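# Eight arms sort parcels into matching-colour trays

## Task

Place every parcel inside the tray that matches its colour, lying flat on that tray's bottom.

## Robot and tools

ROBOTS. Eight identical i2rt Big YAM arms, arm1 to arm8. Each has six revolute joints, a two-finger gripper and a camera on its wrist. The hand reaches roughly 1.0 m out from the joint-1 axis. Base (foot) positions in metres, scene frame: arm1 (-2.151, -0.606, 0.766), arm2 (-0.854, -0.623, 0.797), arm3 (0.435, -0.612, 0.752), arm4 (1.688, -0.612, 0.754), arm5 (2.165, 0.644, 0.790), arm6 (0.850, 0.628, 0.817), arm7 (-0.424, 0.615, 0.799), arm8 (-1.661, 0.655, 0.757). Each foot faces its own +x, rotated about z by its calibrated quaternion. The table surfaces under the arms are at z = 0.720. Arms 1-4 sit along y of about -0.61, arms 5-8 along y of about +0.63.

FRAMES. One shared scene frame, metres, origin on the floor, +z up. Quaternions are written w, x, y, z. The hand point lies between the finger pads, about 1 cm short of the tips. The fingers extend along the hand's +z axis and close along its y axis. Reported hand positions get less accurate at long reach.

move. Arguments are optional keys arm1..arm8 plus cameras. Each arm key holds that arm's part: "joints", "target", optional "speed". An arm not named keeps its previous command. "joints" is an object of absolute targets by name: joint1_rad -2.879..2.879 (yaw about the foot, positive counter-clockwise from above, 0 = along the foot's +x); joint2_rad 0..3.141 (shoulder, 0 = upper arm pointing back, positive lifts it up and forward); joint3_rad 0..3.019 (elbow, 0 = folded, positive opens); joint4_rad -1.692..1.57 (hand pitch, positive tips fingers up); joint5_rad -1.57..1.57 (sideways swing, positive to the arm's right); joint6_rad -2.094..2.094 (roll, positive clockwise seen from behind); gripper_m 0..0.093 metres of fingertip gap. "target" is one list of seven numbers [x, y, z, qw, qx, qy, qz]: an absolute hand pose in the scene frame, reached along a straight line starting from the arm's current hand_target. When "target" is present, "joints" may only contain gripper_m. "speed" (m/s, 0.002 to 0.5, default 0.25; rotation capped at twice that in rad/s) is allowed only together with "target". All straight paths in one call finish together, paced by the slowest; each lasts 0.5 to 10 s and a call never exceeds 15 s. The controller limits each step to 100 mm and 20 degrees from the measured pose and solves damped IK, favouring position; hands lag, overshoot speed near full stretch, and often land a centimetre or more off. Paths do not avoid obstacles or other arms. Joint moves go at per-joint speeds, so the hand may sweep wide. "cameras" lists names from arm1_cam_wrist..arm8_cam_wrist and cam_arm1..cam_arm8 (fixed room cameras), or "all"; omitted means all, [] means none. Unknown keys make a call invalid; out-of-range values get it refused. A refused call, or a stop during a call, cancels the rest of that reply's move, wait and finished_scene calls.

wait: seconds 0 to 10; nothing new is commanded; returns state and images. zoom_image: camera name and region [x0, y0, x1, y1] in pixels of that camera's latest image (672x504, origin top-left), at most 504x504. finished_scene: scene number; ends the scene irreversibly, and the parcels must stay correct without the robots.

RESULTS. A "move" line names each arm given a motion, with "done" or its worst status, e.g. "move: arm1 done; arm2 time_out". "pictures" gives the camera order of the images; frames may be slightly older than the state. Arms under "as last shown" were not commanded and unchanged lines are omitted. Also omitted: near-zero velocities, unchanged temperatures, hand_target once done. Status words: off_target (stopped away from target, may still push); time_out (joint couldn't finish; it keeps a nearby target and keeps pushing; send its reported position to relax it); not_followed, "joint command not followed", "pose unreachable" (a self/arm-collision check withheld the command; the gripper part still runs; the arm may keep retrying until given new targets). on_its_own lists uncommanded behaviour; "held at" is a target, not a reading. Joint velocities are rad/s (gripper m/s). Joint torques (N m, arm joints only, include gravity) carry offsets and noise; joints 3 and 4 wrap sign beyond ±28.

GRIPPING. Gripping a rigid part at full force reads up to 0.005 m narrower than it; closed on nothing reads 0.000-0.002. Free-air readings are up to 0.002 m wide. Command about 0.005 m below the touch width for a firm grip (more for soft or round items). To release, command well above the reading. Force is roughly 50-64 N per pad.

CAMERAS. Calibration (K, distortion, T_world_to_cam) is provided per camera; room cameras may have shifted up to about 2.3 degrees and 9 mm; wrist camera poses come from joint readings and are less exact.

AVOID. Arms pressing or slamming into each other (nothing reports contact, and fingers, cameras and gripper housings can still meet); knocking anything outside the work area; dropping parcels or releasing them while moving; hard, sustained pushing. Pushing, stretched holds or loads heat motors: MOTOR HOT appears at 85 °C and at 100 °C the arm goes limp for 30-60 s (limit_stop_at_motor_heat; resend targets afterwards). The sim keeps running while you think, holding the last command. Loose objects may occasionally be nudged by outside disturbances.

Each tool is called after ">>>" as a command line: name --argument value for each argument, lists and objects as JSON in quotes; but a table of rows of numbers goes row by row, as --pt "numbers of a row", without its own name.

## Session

>>> move

Scene clock: 0.00 s.
Joint torques (N m): no reading
Heat: arm1: hottest joint1_rad 30 °C; arm2: hottest joint2_rad 30 °C; arm3: hottest joint2_rad 30 °C; arm4: hottest joint3_rad 35 °C; arm5: hottest joint3_rad 32 °C; arm6: hottest joint2_rad 31 °C; arm7: hottest joint3_rad 34 °C; arm8: hottest joint2_rad 30 °C.
Joint velocities: within noise
arm1.joint_positions: joint1_rad=+0.458 joint2_rad=+0.456 joint3_rad=+1.438 joint4_rad=-1.139 joint5_rad=+0.063 joint6_rad=-0.074 gripper_m=+0.09396
arm1.joint_status: not commanded
arm1.hand: x=-1.9866 y=-0.6052 z=+1.4040 quat_wxyz=(-0.650, +0.024, -0.759, +0.041) (m; scene frame)
arm1.hand_target: x=-1.9921 y=-0.6053 z=+1.4119 quat_wxyz=(-0.658, +0.023, -0.752, +0.041) (m; scene frame)
arm1.hand_status: not commanded
arm2.joint_positions: joint1_rad=-0.133 joint2_rad=+0.490 joint3_rad=+1.431 joint4_rad=-1.371 joint5_rad=+0.122 joint6_rad=+0.254 gripper_m=+0.09396
arm2.joint_status: not commanded
arm2.hand: x=-0.9557 y=-0.4897 z=+1.3731 quat_wxyz=(-0.193, +0.711, -0.448, -0.506) (m; scene frame)
arm2.hand_target: x=-0.9532 y=-0.4923 z=+1.3817 quat_wxyz=(-0.195, +0.705, -0.446, -0.516) (m; scene frame)
arm2.hand_status: not commanded
arm3.joint_positions: joint1_rad=+0.288 joint2_rad=+0.566 joint3_rad=+1.355 joint4_rad=-1.309 joint5_rad=+0.227 joint6_rad=-0.408 gripper_m=+0.09396
arm3.joint_status: not commanded
arm3.hand: x=+0.2384 y=-0.5089 z=+1.2929 quat_wxyz=(-0.272, +0.862, -0.018, -0.428) (m; scene frame)
arm3.hand_target: x=+0.2407 y=-0.5098 z=+1.3061 quat_wxyz=(-0.276, +0.854, -0.020, -0.440) (m; scene frame)
arm3.hand_status: not commanded
arm4.joint_positions: joint1_rad=-0.202 joint2_rad=+0.526 joint3_rad=+1.372 joint4_rad=-1.530 joint5_rad=+0.176 joint6_rad=+0.279 gripper_m=+0.09396
arm4.joint_status: not commanded
arm4.hand: x=+1.8391 y=-0.5129 z=+1.2624 quat_wxyz=(-0.405, +0.175, -0.887, -0.138) (m; scene frame)
arm4.hand_target: x=+1.8372 y=-0.5146 z=+1.2716 quat_wxyz=(-0.414, +0.173, -0.882, -0.143) (m; scene frame)
arm4.hand_status: not commanded
arm5.joint_positions: joint1_rad=+0.150 joint2_rad=+0.484 joint3_rad=+1.403 joint4_rad=-1.356 joint5_rad=-0.018 joint6_rad=+0.258 gripper_m=+0.09396
arm5.joint_status: not commanded
arm5.hand: x=+1.9905 y=+0.6571 z=+1.3561 quat_wxyz=(+0.044, +0.831, -0.149, -0.534) (m; scene frame)
arm5.hand_target: x=+1.9935 y=+0.6567 z=+1.3668 quat_wxyz=(+0.045, +0.825, -0.147, -0.545) (m; scene frame)
arm5.hand_status: not commanded
arm6.joint_positions: joint1_rad=+0.005 joint2_rad=+0.600 joint3_rad=+1.377 joint4_rad=-1.425 joint5_rad=+0.198 joint6_rad=-0.419 gripper_m=+0.09396
arm6.joint_status: not commanded
arm6.hand: x=+1.0055 y=+0.4776 z=+1.3387 quat_wxyz=(-0.341, -0.130, -0.883, +0.295) (m; scene frame)
arm6.hand_target: x=+1.0039 y=+0.4787 z=+1.3519 quat_wxyz=(-0.354, -0.130, -0.876, +0.302) (m; scene frame)
arm6.hand_status: not commanded
arm7.joint_positions: joint1_rad=-0.316 joint2_rad=+0.535 joint3_rad=+1.368 joint4_rad=-1.177 joint5_rad=-0.073 joint6_rad=-0.126 gripper_m=+0.09396
arm7.joint_status: not commanded
arm7.hand: x=-0.2873 y=+0.4416 z=+1.3804 quat_wxyz=(-0.508, -0.311, -0.757, +0.270) (m; scene frame)
arm7.hand_target: x=-0.2897 y=+0.4449 z=+1.3917 quat_wxyz=(-0.517, -0.307, -0.750, +0.275) (m; scene frame)
arm7.hand_status: not commanded
arm8.joint_positions: joint1_rad=+0.154 joint2_rad=+0.581 joint3_rad=+1.368 joint4_rad=-1.211 joint5_rad=-0.224 joint6_rad=+0.370 gripper_m=+0.09396
arm8.joint_status: not commanded
arm8.hand: x=-1.7287 y=+0.4302 z=+1.3236 quat_wxyz=(-0.435, -0.755, -0.361, +0.333) (m; scene frame)
arm8.hand_target: x=-1.7273 y=+0.4330 z=+1.3347 quat_wxyz=(-0.441, -0.748, -0.360, +0.341) (m; scene frame)
arm8.hand_status: not commanded
pictures: arm1_cam_wrist, arm2_cam_wrist, arm3_cam_wrist, arm4_cam_wrist, arm5_cam_wrist, arm6_cam_wrist, arm7_cam_wrist, arm8_cam_wrist, cam_arm1, cam_arm2, cam_arm3, cam_arm4, cam_arm5, cam_arm6, cam_arm7, cam_arm8
camera_calibration:
arm1_cam_wrist: T_world_to_cam=[[-0.0151899, -0.996953, 0.076509, -0.739945], [-0.693604, -0.0446081, -0.718974, -0.390757], [0.720196, -0.0639881, -0.690813, 2.48858], [0, 0, 0, 1]] pos_world=[-2.07453, -0.595882, 1.49481]
arm2_cam_wrist: T_world_to_cam=[[0.840398, 0.511513, -0.179125, 1.29842], [0.377955, -0.790013, -0.482731, 0.641545], [-0.388434, 0.337985, -0.857254, 1.09193], [0, 0, 0, 1]] pos_world=[-0.909517, -0.526384, 1.47834]
arm3_cam_wrist: T_world_to_cam=[[0.273517, 0.847801, 0.454336, -0.222297], [0.935917, -0.125599, -0.329066, 0.144225], [-0.221918, 0.515226, -0.827825, 1.50942], [0, 0, 0, 1]] pos_world=[0.260787, -0.571114, 1.39799]
arm4_cam_wrist: T_world_to_cam=[[0.421855, -0.902681, -0.084888, -1.1342], [-0.884829, -0.389463, -0.255726, 1.75509], [0.197778, 0.182991, -0.963015, 1.07074], [0, 0, 0, 1]] pos_world=[1.81965, -0.536211, 1.38368]
arm5_cam_wrist: T_world_to_cam=[[0.208912, 0.948065, -0.239849, -0.712488], [0.828489, -0.301889, -0.471666, -0.803489], [-0.519578, -0.100176, -0.84853, 2.37481], [0, 0, 0, 1]] pos_world=[2.04843, 0.67082, 1.46523]
arm6_cam_wrist: T_world_to_cam=[[-0.428817, -0.788123, 0.441564, 0.214993], [-0.903379, 0.371489, -0.214249, 1.0236], [0.00481816, -0.490773, -0.871274, 1.52024], [0, 0, 0, 1]] pos_world=[1.00957, 0.535277, 1.44892]
arm7_cam_wrist: T_world_to_cam=[[-0.747697, -0.654596, 0.111593, -0.082968], [-0.585602, 0.570766, -0.575584, 0.380558], [0.313082, -0.495711, -0.810093, 1.54839], [0, 0, 0, 1]] pos_world=[-0.323954, 0.496036, 1.48264]
arm8_cam_wrist: T_world_to_cam=[[-0.833849, 0.353228, -0.424177, -1.03093], [0.527182, 0.737406, -0.422271, 1.15734], [0.163633, -0.575728, -0.8011, 1.71143], [0, 0, 0, 1]] pos_world=[-1.74981, 0.496045, 1.42244]

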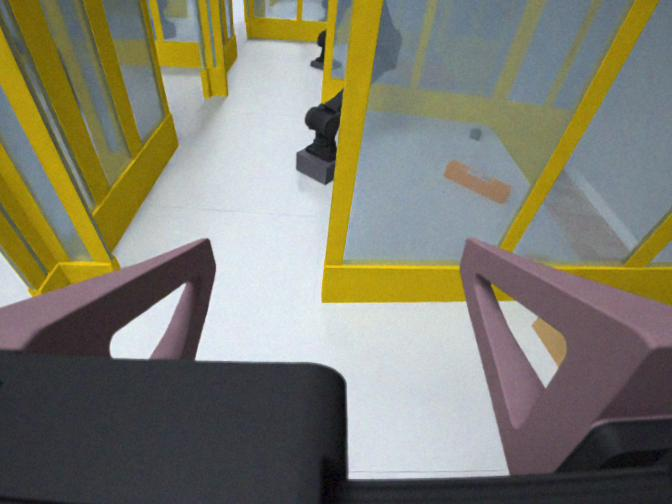

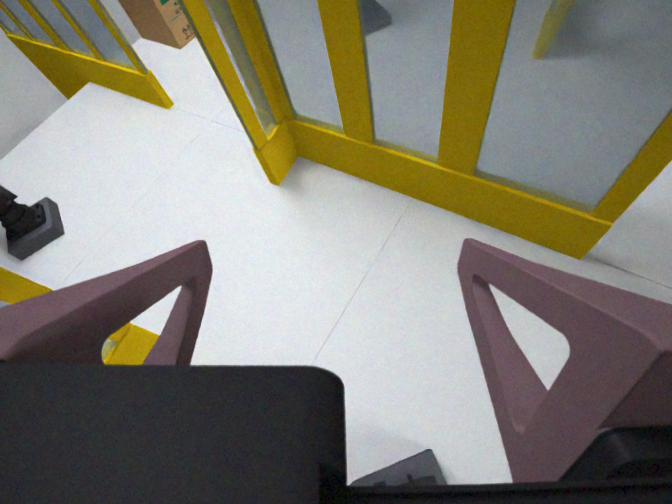

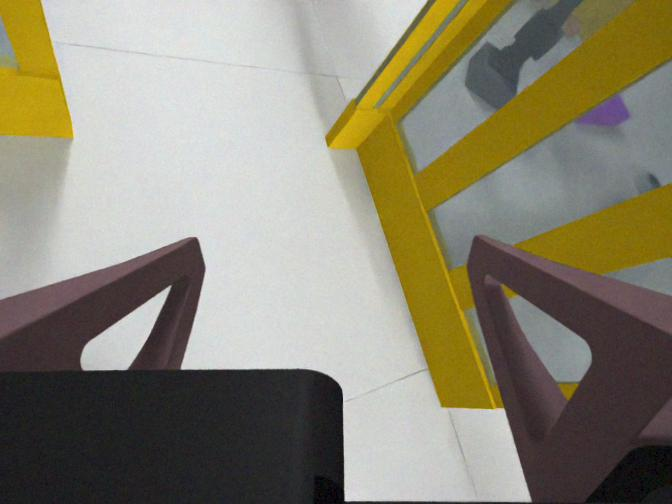

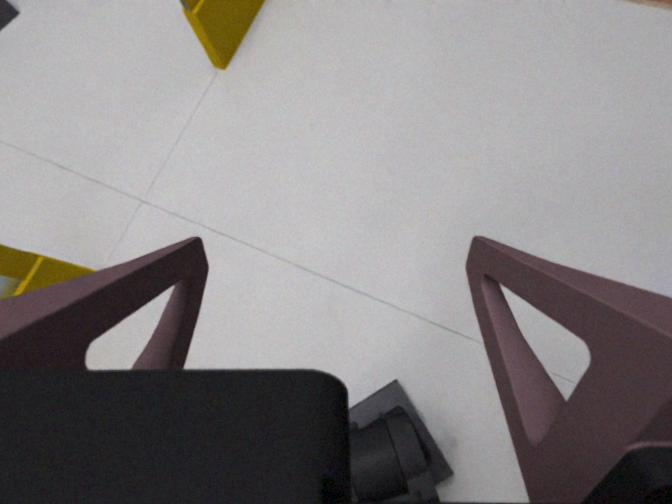

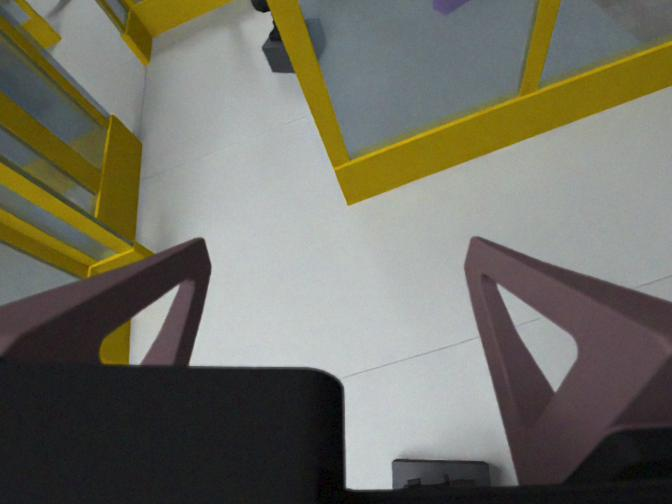

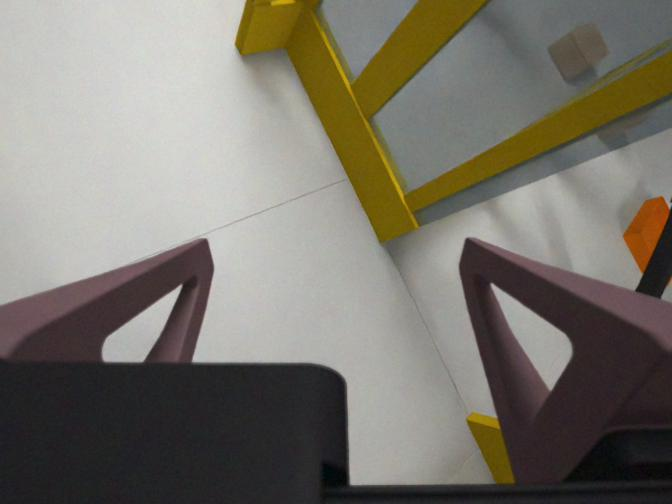

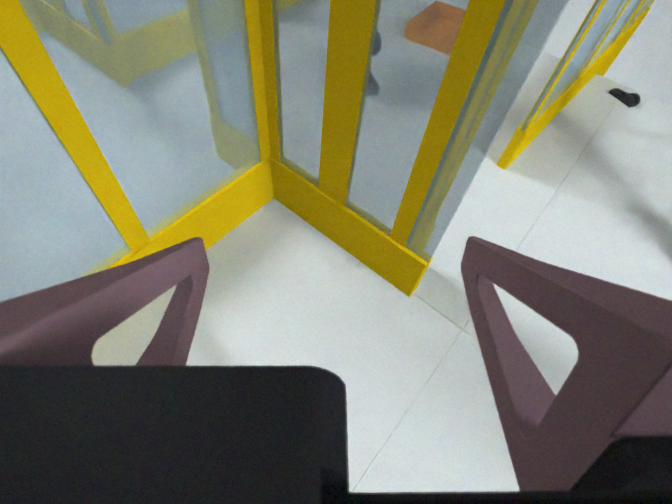

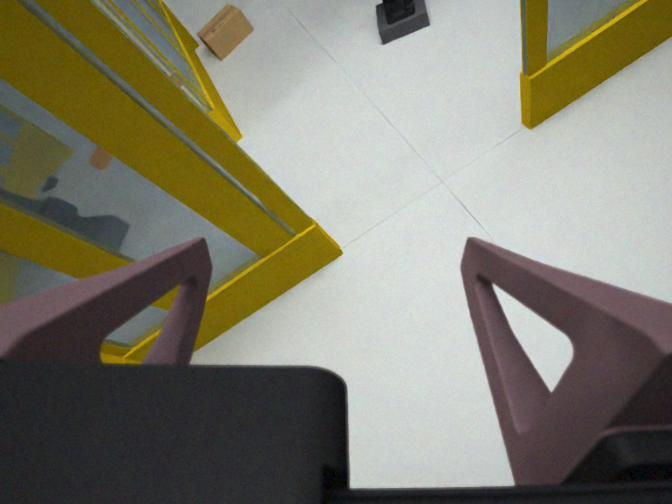

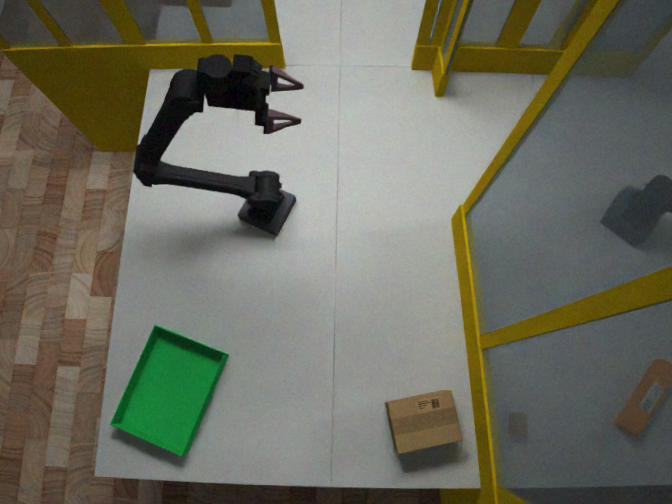

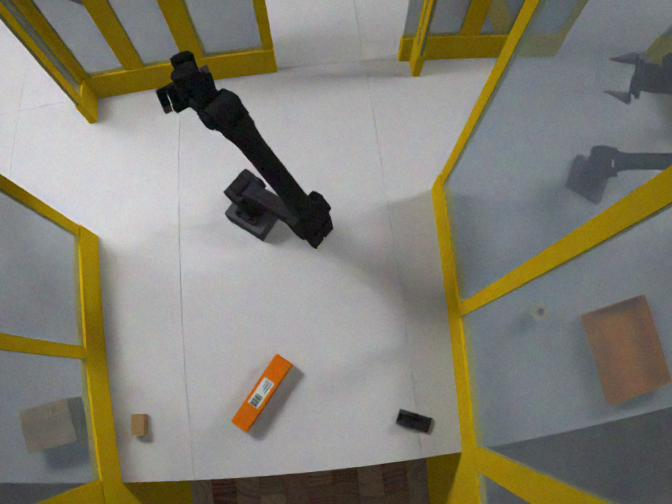

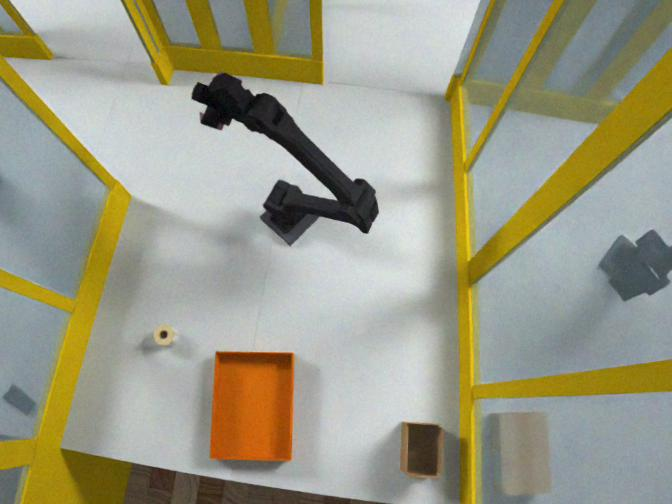

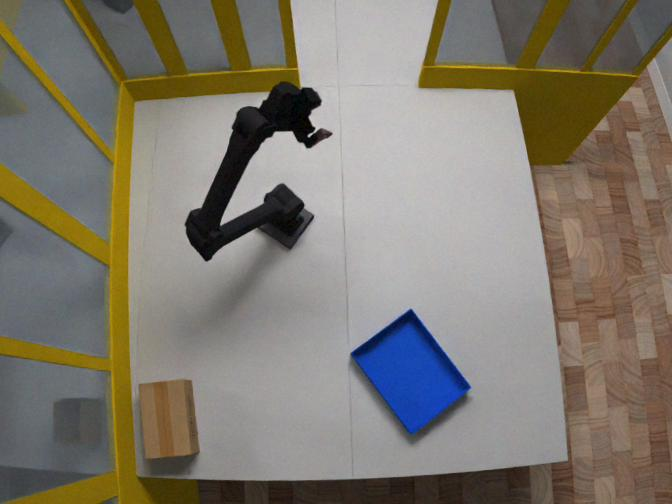

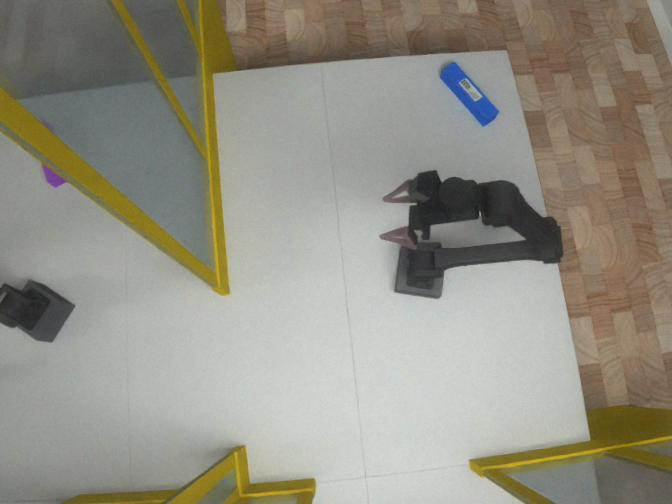

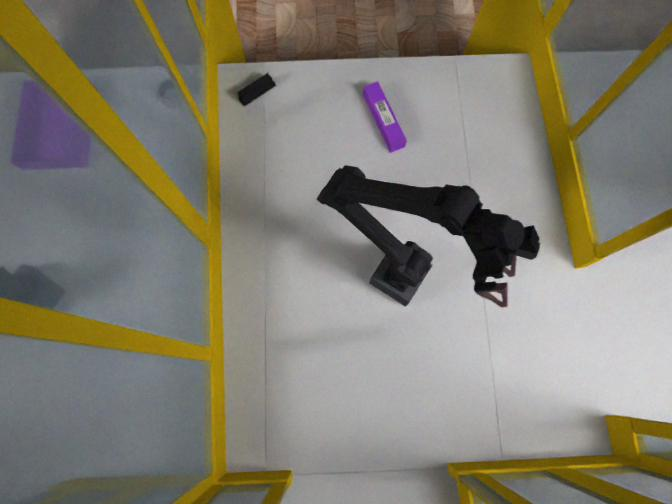

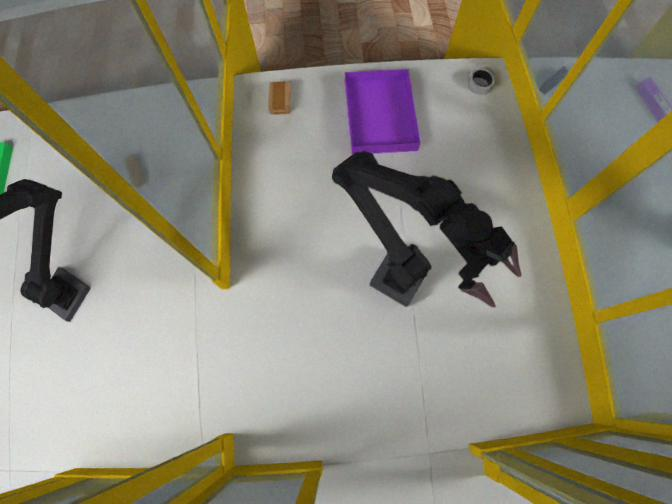

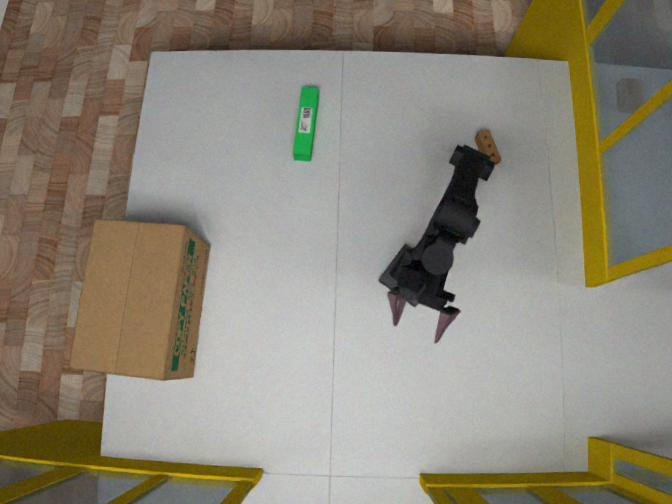

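>>> move --arm8 '{"joints":{"joint1_rad":-1.934,"joint6_rad":0}}' --arm6 '{"joints":{"joint1_rad":2.213,"joint6_rad":0}}' --arm5 '{"joints":{"joint1_rad":-1.72,"joint6_rad":0}}' --arm2 '{"joints":{"joint1_rad":2.19,"joint6_rad":0}}' --cameras '[]'

>>> move --arm8 '{"target":[-2.025,1.19,0.93,0,-0.695,0.719,0]}' --arm6 '{"target":[0.834,1.286,0.93,0,-0.796,0.605,0]}' --arm5 '{"target":[2.45,1.303,0.93,0,-0.832,0.555,0]}' --arm2 '{"target":[-0.879,-1.245,0.93,0,0.903,0.431,0]}' --cameras '["arm2_cam_wrist","arm5_cam_wrist","arm6_cam_wrist","arm8_cam_wrist"]'

Scene clock: 68.30 s.
Joint torques (N m): arm1=[1.2 5.66 7.51 1.95 0.13 0.03] | arm2=[0.85 4.48 7.8 2.19 0.04 -0.19] | arm3=[-0.44 1.2 10.14 1.62 -0.05 0] | arm4=[-0.03 3.43 9.95 1.77 0.02 0.03] | arm5=[-1.67 5.48 6.87 1.89 -0.17 -0.16] | arm6=[0.15 2.73 9.48 1.58 0.16 0.01] | arm7=[-0.44 1.44 10.45 1.54 -0.1 0.12] | arm8=[1.08 2.96 10.55 1.52 -0.16 -0.11]
Heat: arm1: hottest joint3_rad 31 °C; arm2: hottest joint3_rad 36 °C; arm3: hottest joint3_rad 32 °C; arm4: hottest joint3_rad 40 °C; arm5: hottest joint3_rad 35 °C; arm6: hottest joint3_rad 33 °C; arm7: hottest joint3_rad 42 °C; arm8: hottest joint3_rad 36 °C.
move: arm2 done; arm5 done; arm6 done; arm8 done
arm1, arm3, arm4, arm7: as last shown
arm2.joint_positions: joint1_rad=+2.182 joint2_rad=+0.490 joint3_rad=+1.431 joint4_rad=-1.371 joint5_rad=+0.122 joint6_rad=+0.013 gripper_m=+0.09399
arm2.joint_status: all done
arm2.hand: x=-0.8836 y=-0.7890 z=+1.3727 quat_wxyz=(+0.337, +0.635, +0.551, -0.424) (m; scene frame)
arm5.joint_positions: joint1_rad=-1.712 joint2_rad=+0.484 joint3_rad=+1.403 joint4_rad=-1.356 joint5_rad=-0.018 joint6_rad=+0.010 gripper_m=+0.09398
arm5.joint_status: all done
arm5.hand: x=+2.2278 y=+0.8008 z=+1.3578 quat_wxyz=(-0.445, +0.465, -0.701, -0.306) (m; scene frame)
arm6.joint_positions: joint1_rad=+2.204 joint2_rad=+0.600 joint3_rad=+1.377 joint4_rad=-1.425 joint5_rad=+0.196 joint6_rad=-0.009 gripper_m=+0.09398
arm6.joint_status: all done
arm6.hand: x=+0.8812 y=+0.8423 z=+1.3387 quat_wxyz=(-0.374, +0.607, -0.654, -0.252) (m; scene frame)
arm8.joint_positions: joint1_rad=-1.928 joint2_rad=+0.581 joint3_rad=+1.368 joint4_rad=-1.211 joint5_rad=-0.223 joint6_rad=+0.008 gripper_m=+0.09398
arm8.joint_status: all done
arm8.hand: x=-1.8246 y=+0.8252 z=+1.3232 quat_wxyz=(+0.164, -0.767, +0.337, +0.521) (m; scene frame)
pictures: none

Scene clock: 72.40 s.
Joint torques (N m): arm1=[1.08 5.83 7.58 1.99 0.12 0] | arm2=[-0.38 -22.18 11.59 0.13 -0.08 0.08] | arm3=[-0.56 1.14 10.19 1.61 -0.05 0] | arm4=[-0.03 3.43 9.95 1.78 0.01 0.03] | arm5=[-0.21 -19.84 10.17 -0.23 -0.15 -0.18] | arm6=[0.21 -15.68 12.51 -0.2 -0.05 -0.19] | arm7=[-0.32 1.73 10.44 1.65 -0.08 0.12] | arm8=[1.44 -19.72 14.63 -0.58 -0.17 0.03]
move: arm2 off_target; arm5 off_target; arm6 off_target; arm8 off_target
arm1, arm3, arm4, arm7: as last shown
arm2.joint_positions: joint1_rad=+2.199 joint2_rad=+2.003 joint3_rad=+1.797 joint4_rad=-1.389 joint5_rad=+0.003 joint6_rad=+0.627 gripper_m=+0.09399
arm2.hand: x=-0.8749 y=-1.2327 z=+0.9191 quat_wxyz=(-0.012, +0.898, +0.440, +0.004) (m; scene frame)
arm2.hand_target: x=-0.8789 y=-1.2444 z=+0.9301 quat_wxyz=(+0.000, +0.902, +0.431, +0.000) (m; scene frame)
arm2.hand_status: off_target (0.017 m and 1.9 deg from the pose sent, 0.636 m and 71.7 deg at the start)
arm5.joint_positions: joint1_rad=-1.724 joint2_rad=+2.355 joint3_rad=+2.396 joint4_rad=-1.650 joint5_rad=-0.003 joint6_rad=-0.793 gripper_m=+0.09398
arm5.hand: x=+2.4500 y=+1.2930 z=+0.9165 quat_wxyz=(+0.015, +0.827, -0.562, +0.002) (m; scene frame)
arm5.hand_target: x=+2.4497 y=+1.3023 z=+0.9299 quat_wxyz=(-0.001, +0.832, -0.555, +0.000) (m; scene frame)
arm5.hand_status: off_target (0.017 m and 2.0 deg from the pose sent, 0.696 m and 78.2 deg at the start)
arm6.joint_positions: joint1_rad=+2.205 joint2_rad=+2.115 joint3_rad=+1.921 joint4_rad=-1.409 joint5_rad=+0.002 joint6_rad=-0.236 gripper_m=+0.09398
arm6.hand: x=+0.8409 y=+1.2709 z=+0.9168 quat_wxyz=(+0.012, +0.790, -0.613, +0.011) (m; scene frame)
arm6.hand_target: x=+0.8339 y=+1.2850 z=+0.9302 quat_wxyz=(+0.000, +0.796, -0.605, +0.000) (m; scene frame)
arm6.hand_status: off_target (0.021 m and 2.2 deg from the pose sent, 0.605 m and 56.9 deg at the start)
arm8.joint_positions: joint1_rad=-1.932 joint2_rad=+2.060 joint3_rad=+1.994 joint4_rad=-1.531 joint5_rad=+0.004 joint6_rad=+0.625 gripper_m=+0.09398
arm8.hand: x=-2.0204 y=+1.1783 z=+0.9190 quat_wxyz=(+0.000, -0.700, +0.714, -0.013) (m; scene frame)
arm8.hand_target: x=-2.0245 y=+1.1895 z=+0.9301 quat_wxyz=(+0.000, -0.695, +0.719, +0.001) (m; scene frame)
arm8.hand_status: off_target (0.017 m and 1.7 deg from the pose sent, 0.573 m and 78.4 deg at the start)
pictures: arm2_cam_wrist, arm5_cam_wrist, arm6_cam_wrist, arm8_cam_wrist
camera_calibration:
arm2_cam_wrist: T_world_to_cam=[[-0.787048, 0.616167, 0.029892, 0.0423368], [0.508083, 0.619983, 0.597891, 0.663689], [0.349868, 0.485756, -0.80102, 1.7617], [0, 0, 0, 1]]
arm5_cam_wrist: T_world_to_cam=[[0.933373, 0.358501, -0.017081, -2.73354], [0.299642, -0.752169, 0.586904, -0.291808], [0.197558, -0.552919, -0.809476, 1.09688], [0, 0, 0, 1]]
arm6_cam_wrist: T_world_to_cam=[[0.966656, 0.256077, 0.000404717, -1.14009], [0.204363, -0.772395, 0.601366, 0.264287], [0.154308, -0.581232, -0.798973, 1.46576], [0, 0, 0, 1]]
arm8_cam_wrist: T_world_to_cam=[[0.999625, -0.0261331, 0.00823537, 2.0439], [-0.02577, -0.794568, 0.606628, 0.330976], [-0.00930949, -0.606612, -0.794943, 1.54705], [0, 0, 0, 1]]

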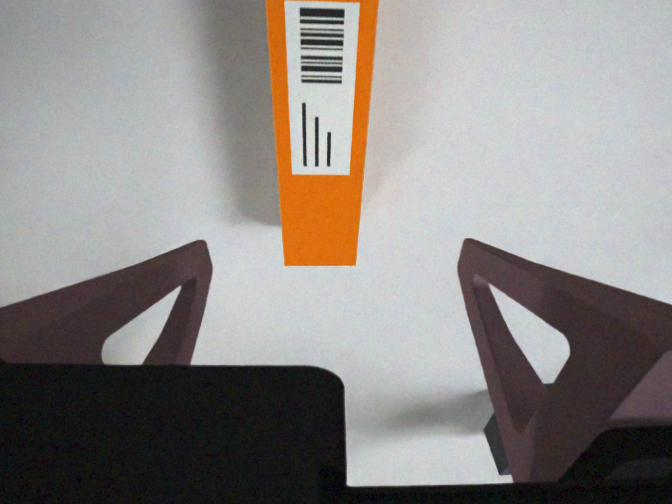

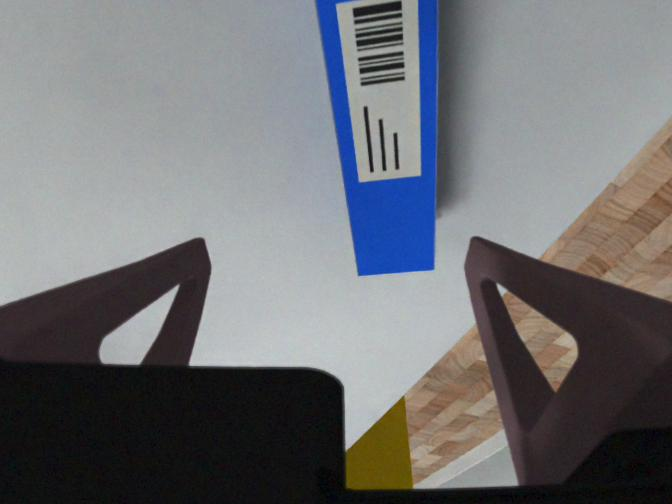

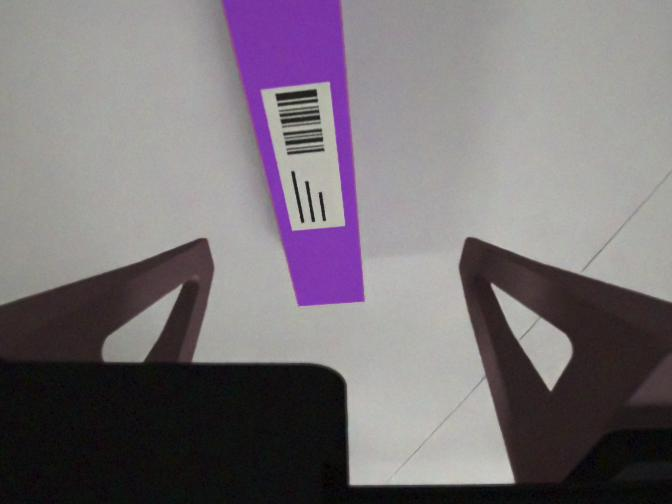

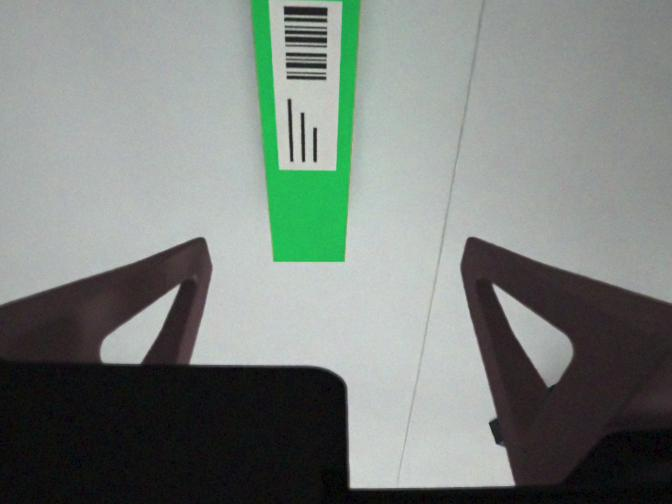

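>>> move --arm8 '{"target":[-2.038,1.212,0.875,0,-0.688,0.725,0]}' --arm6 '{"target":[0.822,1.259,0.875,0,-0.8305,0.557,0]}' --arm5 '{"target":[2.4635,1.338,0.875,0,-0.866,0.5,0]}' --arm2 '{"target":[-0.889,-1.2645,0.875,0,0.9055,0.424,0]}' --cameras '["arm2_cam_wrist","arm5_cam_wrist","arm6_cam_wrist","arm8_cam_wrist"]'

Scene clock: 99.97 s.
Joint torques (N m): arm1=[1.08 5.54 7.49 2 0.08 0] | arm2=[-0.21 -23.53 11.26 0.81 -0.08 0.08] | arm3=[-0.67 1.14 10.18 1.62 -0.04 0.01] | arm4=[-0.03 3.43 9.96 1.77 0.01 0.03] | arm5=[-0.15 -21.66 10.19 -0.25 -0.18 -0.18] | arm6=[0.03 -17.85 7.83 0.51 -0.06 -0.18] | arm7=[-0.44 1.55 10.44 1.61 -0.09 0.12] | arm8=[1.14 -21.36 14.32 0.08 -0.15 0.03]
move: arm2 off_target; arm5 off_target; arm6 off_target; arm8 off_target
arm1, arm3, arm4, arm7: as last shown
arm2.joint_positions: joint1_rad=+2.183 joint2_rad=+2.096 joint3_rad=+1.798 joint4_rad=-1.320 joint5_rad=+0.003 joint6_rad=+0.628 gripper_m=+0.09399
arm2.hand: x=-0.8853 y=-1.2463 z=+0.8632 quat_wxyz=(-0.022, +0.901, +0.433, +0.010) (m; scene frame)
arm2.hand_target: x=-0.8890 y=-1.2636 z=+0.8754 quat_wxyz=(+0.000, +0.906, +0.424, +0.000) (m; scene frame)
arm2.hand_status: off_target (0.022 m and 3.0 deg from the pose sent, 0.056 m and 2.5 deg at the start)
arm5.joint_positions: joint1_rad=-1.724 joint2_rad=+2.564 joint3_rad=+2.626 joint4_rad=-1.674 joint5_rad=-0.002 joint6_rad=-0.920 gripper_m=+0.09398
arm5.hand: x=+2.4655 y=+1.3276 z=+0.8541 quat_wxyz=(+0.017, +0.861, -0.508, +0.002) (m; scene frame)
arm5.hand_target: x=+2.4631 y=+1.3370 z=+0.8748 quat_wxyz=(-0.003, +0.866, -0.500, +0.000) (m; scene frame)
arm5.hand_status: off_target (0.023 m and 2.2 deg from the pose sent, 0.063 m and 8.5 deg at the start; a joint's target at an end of its range on 17 of 44 steps)
arm6.joint_positions: joint1_rad=+2.226 joint2_rad=+2.115 joint3_rad=+1.766 joint4_rad=-1.259 joint5_rad=+0.002 joint6_rad=-0.334 gripper_m=+0.09398
arm6.hand: x=+0.8275 y=+1.2535 z=+0.8599 quat_wxyz=(+0.015, +0.826, -0.564, +0.012) (m; scene frame)
arm6.hand_target: x=+0.8220 y=+1.2587 z=+0.8751 quat_wxyz=(+0.000, +0.831, -0.557, +0.000) (m; scene frame)
arm6.hand_status: off_target (0.017 m and 2.4 deg from the pose sent, 0.047 m and 8.1 deg at the start)
arm8.joint_positions: joint1_rad=-1.933 joint2_rad=+2.162 joint3_rad=+2.011 joint4_rad=-1.471 joint5_rad=+0.004 joint6_rad=+0.640 gripper_m=+0.09398
arm8.hand: x=-2.0311 y=+1.1948 z=+0.8610 quat_wxyz=(-0.003, -0.694, +0.720, -0.026) (m; scene frame)
arm8.hand_target: x=-2.0374 y=+1.2111 z=+0.8755 quat_wxyz=(+0.000, -0.688, +0.725, +0.000) (m; scene frame)
arm8.hand_status: off_target (0.023 m and 3.1 deg from the pose sent, 0.058 m and 2.4 deg at the start)
pictures: arm2_cam_wrist, arm5_cam_wrist, arm6_cam_wrist, arm8_cam_wrist
camera_calibration:
arm2_cam_wrist: T_world_to_cam=[[-0.776636, 0.628456, 0.0433503, 0.0570693], [0.517538, 0.597303, 0.612686, 0.678089], [0.359153, 0.49827, -0.789136, 1.7407], [0, 0, 0, 1]]
arm5_cam_wrist: T_world_to_cam=[[0.880369, 0.473779, -0.0220191, -2.77962], [0.394922, -0.706546, 0.587221, -0.529569], [0.262655, -0.525667, -0.809127, 0.865471], [0, 0, 0, 1]]
arm6_cam_wrist: T_world_to_cam=[[0.929005, 0.370044, -0.00427314, -1.23041], [0.297268, -0.739323, 0.60418, 0.167064], [0.220414, -0.562556, -0.796837, 1.33233], [0, 0, 0, 1]]
arm8_cam_wrist: T_world_to_cam=[[0.998815, -0.0425642, 0.0236083, 2.06018], [-0.0480017, -0.781123, 0.622529, 0.304106], [-0.00805645, -0.622924, -0.782241, 1.522], [0, 0, 0, 1]]

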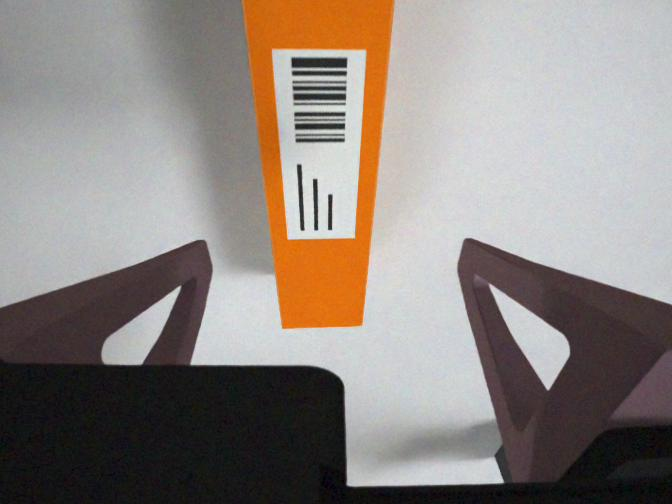

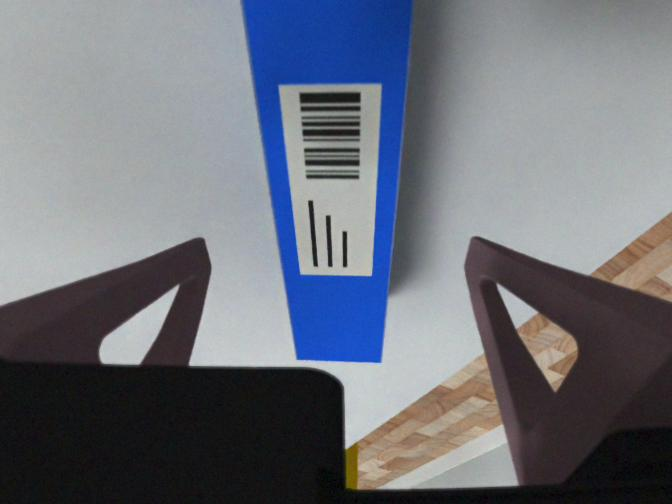

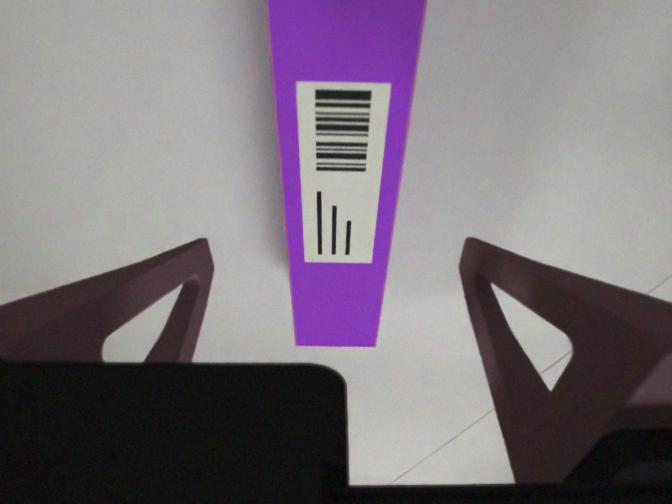

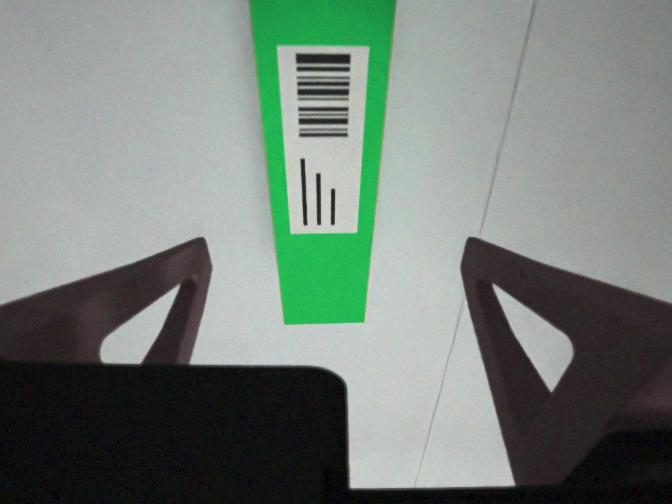

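>>> move --arm8 '{"target":[-2.038,1.212,0.764,0,-0.688,0.725,0],"speed":0.2}' --arm6 '{"target":[0.824,1.259,0.767,0,-0.8305,0.557,0],"speed":0.2}' --arm5 '{"target":[2.4635,1.336,0.767,0,-0.866,0.5,0],"speed":0.2}' --arm2 '{"target":[-0.890,-1.2645,0.768,0,0.9055,0.424,0],"speed":0.2}' --cameras '["arm2_cam_wrist","arm5_cam_wrist","arm6_cam_wrist","arm8_cam_wrist"]'

>>> move --arm8 '{"joints":{"gripper_m":0.04}}' --arm6 '{"joints":{"gripper_m":0.04}}' --arm5 '{"joints":{"gripper_m":0.04}}' --arm2 '{"joints":{"gripper_m":0.04}}' --cameras '["arm2_cam_wrist","arm5_cam_wrist","arm6_cam_wrist","arm8_cam_wrist"]'

Scene clock: 110.67 s.
Joint torques (N m): arm1=[1.2 5.71 7.61 1.94 0.11 0.01] | arm2=[-0.32 -23.94 8.09 0.87 -0.07 0.06] | arm3=[-0.56 1.32 10.19 1.65 -0.05 0.01] | arm4=[-0.09 3.43 9.96 1.77 0.01 0.03] | arm5=[-0.62 -21.36 7.05 0.68 -0.17 -0.16] | arm6=[-0.15 -15.91 7.86 0.55 -0.05 -0.18] | arm7=[-0.21 1.55 10.45 1.59 -0.09 0.12] | arm8=[1.03 -21.71 9.88 0.18 -0.15 0.04]
move: arm2 done; arm5 done; arm6 done; arm8 done
arm1, arm3, arm4, arm7: as last shown
arm2.joint_positions: joint1_rad=+2.183 joint2_rad=+2.209 joint3_rad=+1.726 joint4_rad=-1.103 joint5_rad=+0.003 joint6_rad=+0.628 gripper_m=+0.09399
arm2.hand: x=-0.8859 y=-1.2585 z=+0.7674 quat_wxyz=(-0.008, +0.902, +0.433, +0.003) (m; scene frame)
arm2.hand_target: x=-0.8900 y=-1.2645 z=+0.7682 quat_wxyz=(+0.000, +0.906, +0.424, +0.000) (m; scene frame)
arm2.hand_status: done (0.007 m and 1.4 deg from the pose sent, 0.097 m and 3.0 deg at the start)
arm5.joint_positions: joint1_rad=-1.724 joint2_rad=+2.575 joint3_rad=+2.414 joint4_rad=-1.435 joint5_rad=-0.002 joint6_rad=-0.921 gripper_m=+0.09398
arm5.hand: x=+2.4664 y=+1.3294 z=+0.7651 quat_wxyz=(+0.009, +0.862, -0.507, +0.001) (m; scene frame)
arm5.hand_target: x=+2.4635 y=+1.3359 z=+0.7671 quat_wxyz=(+0.000, +0.866, -0.500, +0.000) (m; scene frame)
arm5.hand_status: done (0.007 m and 1.4 deg from the pose sent, 0.088 m and 2.2 deg at the start)
arm6.joint_positions: joint1_rad=+2.226 joint2_rad=+2.213 joint3_rad=+1.664 joint4_rad=-1.042 joint5_rad=+0.002 joint6_rad=-0.337 gripper_m=+0.09398
arm6.hand: x=+0.8276 y=+1.2517 z=+0.7651 quat_wxyz=(+0.008, +0.827, -0.563, +0.007) (m; scene frame)
arm6.hand_target: x=+0.8239 y=+1.2588 z=+0.7671 quat_wxyz=(+0.000, +0.830, -0.557, +0.000) (m; scene frame)
arm6.hand_status: done (0.008 m and 1.4 deg from the pose sent, 0.093 m and 2.4 deg at the start)
arm8.joint_positions: joint1_rad=-1.933 joint2_rad=+2.242 joint3_rad=+1.899 joint4_rad=-1.236 joint5_rad=+0.004 joint6_rad=+0.641 gripper_m=+0.09398
arm8.hand: x=-2.0390 y=+1.2062 z=+0.7672 quat_wxyz=(+0.001, -0.694, +0.720, -0.005) (m; scene frame)
arm8.hand_target: x=-2.0379 y=+1.2119 z=+0.7640 quat_wxyz=(+0.000, -0.688, +0.725, +0.000) (m; scene frame)
arm8.hand_status: done (0.007 m and 1.0 deg from the pose sent, 0.099 m and 3.1 deg at the start)
pictures: arm2_cam_wrist, arm5_cam_wrist, arm6_cam_wrist, arm8_cam_wrist
camera_calibration:
arm2_cam_wrist: T_world_to_cam=[[-0.77659, 0.629524, 0.024649, 0.0842002], [0.518457, 0.616369, 0.592698, 0.784597], [0.357925, 0.473063, -0.805047, 1.65085], [0, 0, 0, 1]]
arm5_cam_wrist: T_world_to_cam=[[0.87992, 0.47503, -0.00940056, -2.79342], [0.391998, -0.714652, 0.579318, -0.452341], [0.268475, -0.513439, -0.815047, 0.76808], [0, 0, 0, 1]]
arm6_cam_wrist: T_world_to_cam=[[0.927872, 0.372896, 0.00141254, -1.23714], [0.299975, -0.748662, 0.591203, 0.242334], [0.221515, -0.548137, -0.806521, 1.24415], [0, 0, 0, 1]]
arm8_cam_wrist: T_world_to_cam=[[0.999058, -0.0433454, -0.00209762, 2.09193], [-0.0335691, -0.802551, 0.595638, 0.446938], [-0.0275016, -0.595007, -0.80325, 1.39842], [0, 0, 0, 1]]

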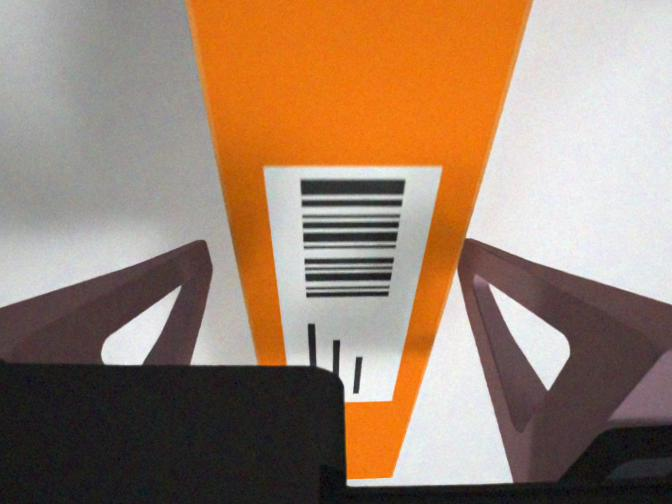

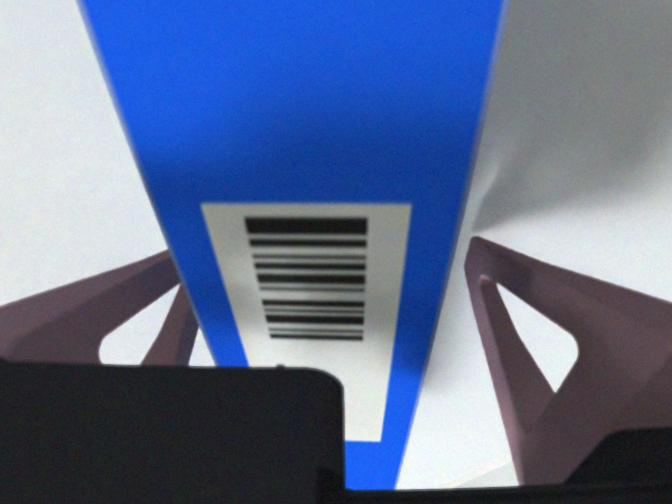

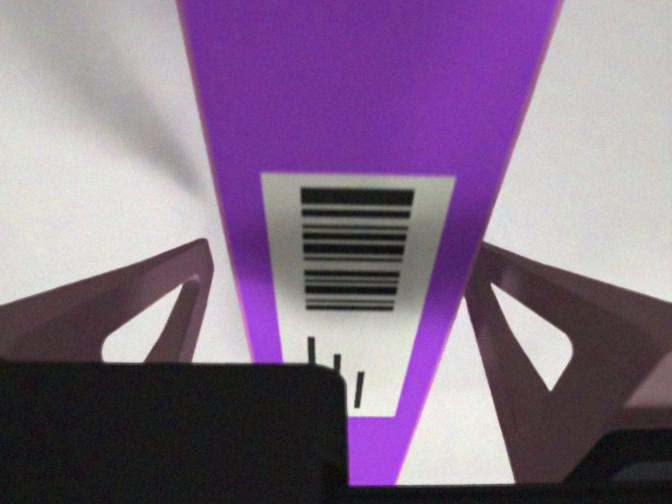

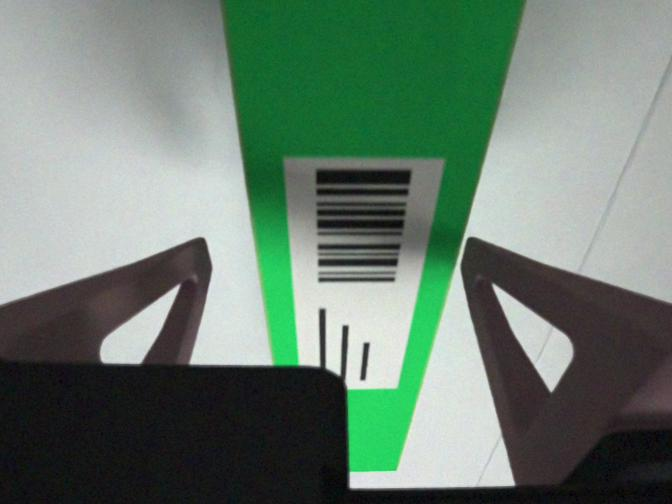

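Scene clock: 111.43 s.
Joint torques (N m): arm1=[1.26 5.66 7.57 2.09 0.09 0.01] | arm2=[-0.38 -24.41 8.12 0.85 -0.03 0.06] | arm3=[-0.56 1.32 10.17 1.61 -0.04 0] | arm4=[-0.03 3.43 9.95 1.76 0.01 0.03] | arm5=[-0.32 -22.12 7.02 0.72 -0.19 -0.15] | arm6=[-0.21 -16.09 7.86 0.53 -0.04 -0.18] | arm7=[-0.44 1.61 10.45 1.58 -0.1 0.11] | arm8=[1.08 -21.42 9.85 0.25 -0.13 0.05]
move: arm2 off_target; arm5 off_target; arm6 off_target; arm8 off_target
arm1, arm3, arm4, arm7: as last shown
arm2.joint_positions: joint1_rad=+2.183 joint2_rad=+2.209 joint3_rad=+1.726 joint4_rad=-1.102 joint5_rad=+0.002 joint6_rad=+0.628 gripper_m=+0.05859
arm2.joint_status: gripper_m off_target (ended at +0.05862, target +0.04000)
arm2.hand: x=-0.8857 y=-1.2587 z=+0.7674 quat_wxyz=(-0.007, +0.902, +0.433, +0.003) (m; scene frame)
arm5.joint_positions: joint1_rad=-1.724 joint2_rad=+2.575 joint3_rad=+2.414 joint4_rad=-1.434 joint5_rad=-0.001 joint6_rad=-0.922 gripper_m=+0.05850
arm5.joint_status: gripper_m off_target (ended at +0.05853, target +0.04000)
arm5.hand: x=+2.4660 y=+1.3299 z=+0.7650 quat_wxyz=(+0.008, +0.862, -0.507, +0.001) (m; scene frame)
arm6.joint_positions: joint1_rad=+2.226 joint2_rad=+2.213 joint3_rad=+1.664 joint4_rad=-1.041 joint5_rad=+0.002 joint6_rad=-0.338 gripper_m=+0.05944
arm6.joint_status: gripper_m off_target (ended at +0.05946, target +0.04000)
arm6.hand: x=+0.8275 y=+1.2518 z=+0.7651 quat_wxyz=(+0.007, +0.827, -0.563, +0.006) (m; scene frame)
arm8.joint_positions: joint1_rad=-1.933 joint2_rad=+2.242 joint3_rad=+1.899 joint4_rad=-1.236 joint5_rad=+0.003 joint6_rad=+0.641 gripper_m=+0.05998
arm8.joint_status: gripper_m off_target (ended at +0.06001, target +0.04000)
arm8.hand: x=-2.0389 y=+1.2064 z=+0.7672 quat_wxyz=(+0.000, -0.693, +0.721, -0.005) (m; scene frame)
pictures: arm2_cam_wrist, arm5_cam_wrist, arm6_cam_wrist, arm8_cam_wrist
camera_calibration:
arm2_cam_wrist: T_world_to_cam=[[-0.776605, 0.629558, 0.0232754, 0.085553], [0.517813, 0.616844, 0.592767, 0.784598], [0.358824, 0.472398, -0.805038, 1.65083], [0, 0, 0, 1]]
arm5_cam_wrist: T_world_to_cam=[[0.879015, 0.476722, -0.00827193, -2.79421], [0.392905, -0.714422, 0.578988, -0.454162], [0.270106, -0.512189, -0.815294, 0.762911], [0, 0, 0, 1]]
arm6_cam_wrist: T_world_to_cam=[[0.927591, 0.373596, 0.00129671, -1.2377], [0.300791, -0.748876, 0.590517, 0.242614], [0.221586, -0.547368, -0.807024, 1.24363], [0, 0, 0, 1]]
arm8_cam_wrist: T_world_to_cam=[[0.999005, -0.0444961, -0.0029317, 2.0938], [-0.033993, -0.802445, 0.595757, 0.445976], [-0.0288614, -0.595065, -0.80316, 1.39574], [0, 0, 0, 1]]

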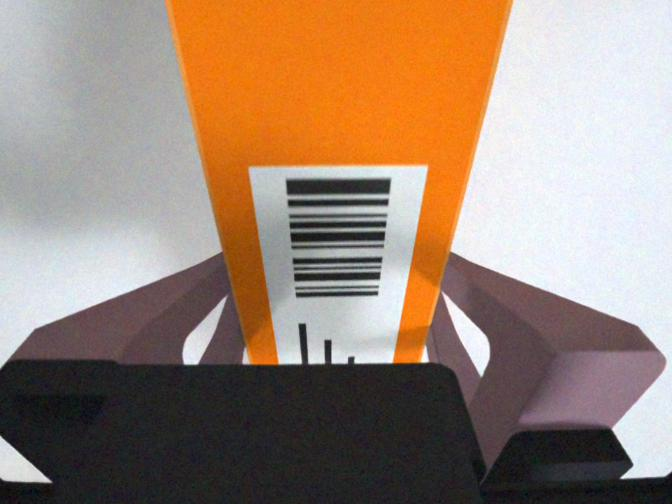

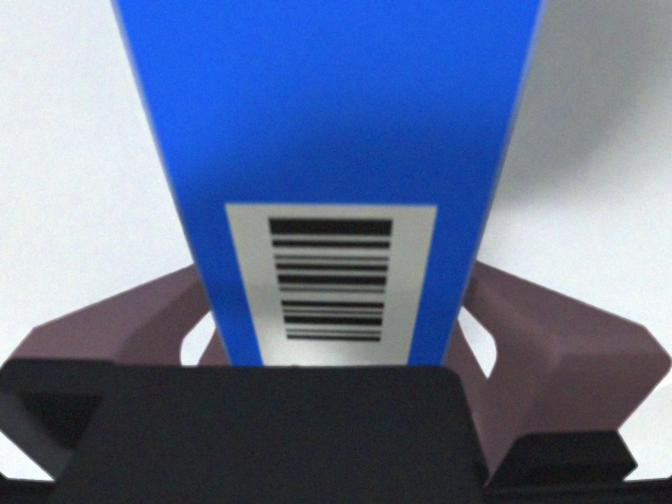

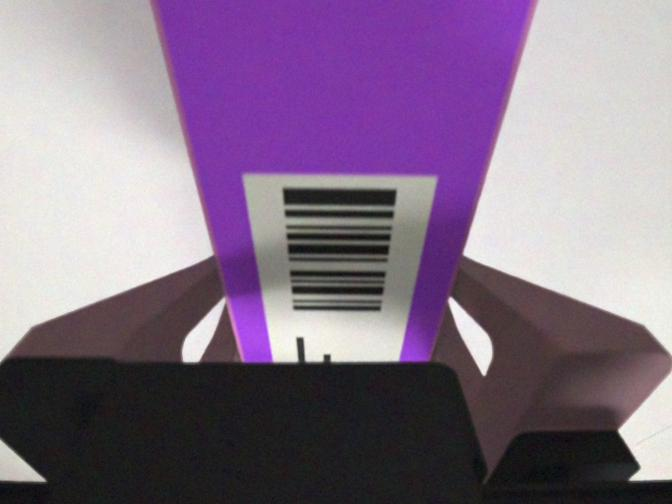

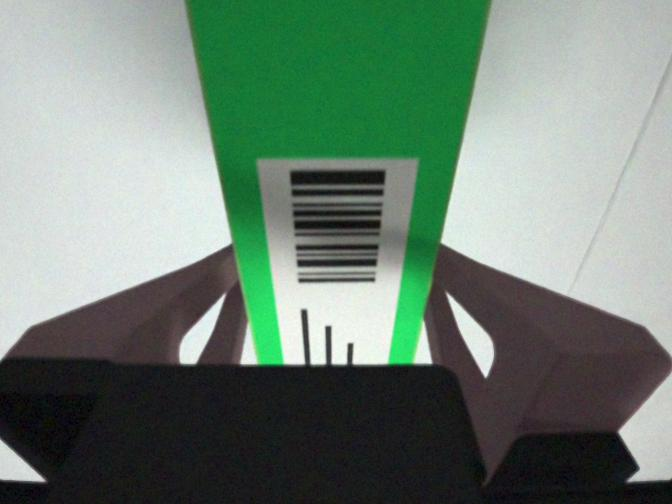

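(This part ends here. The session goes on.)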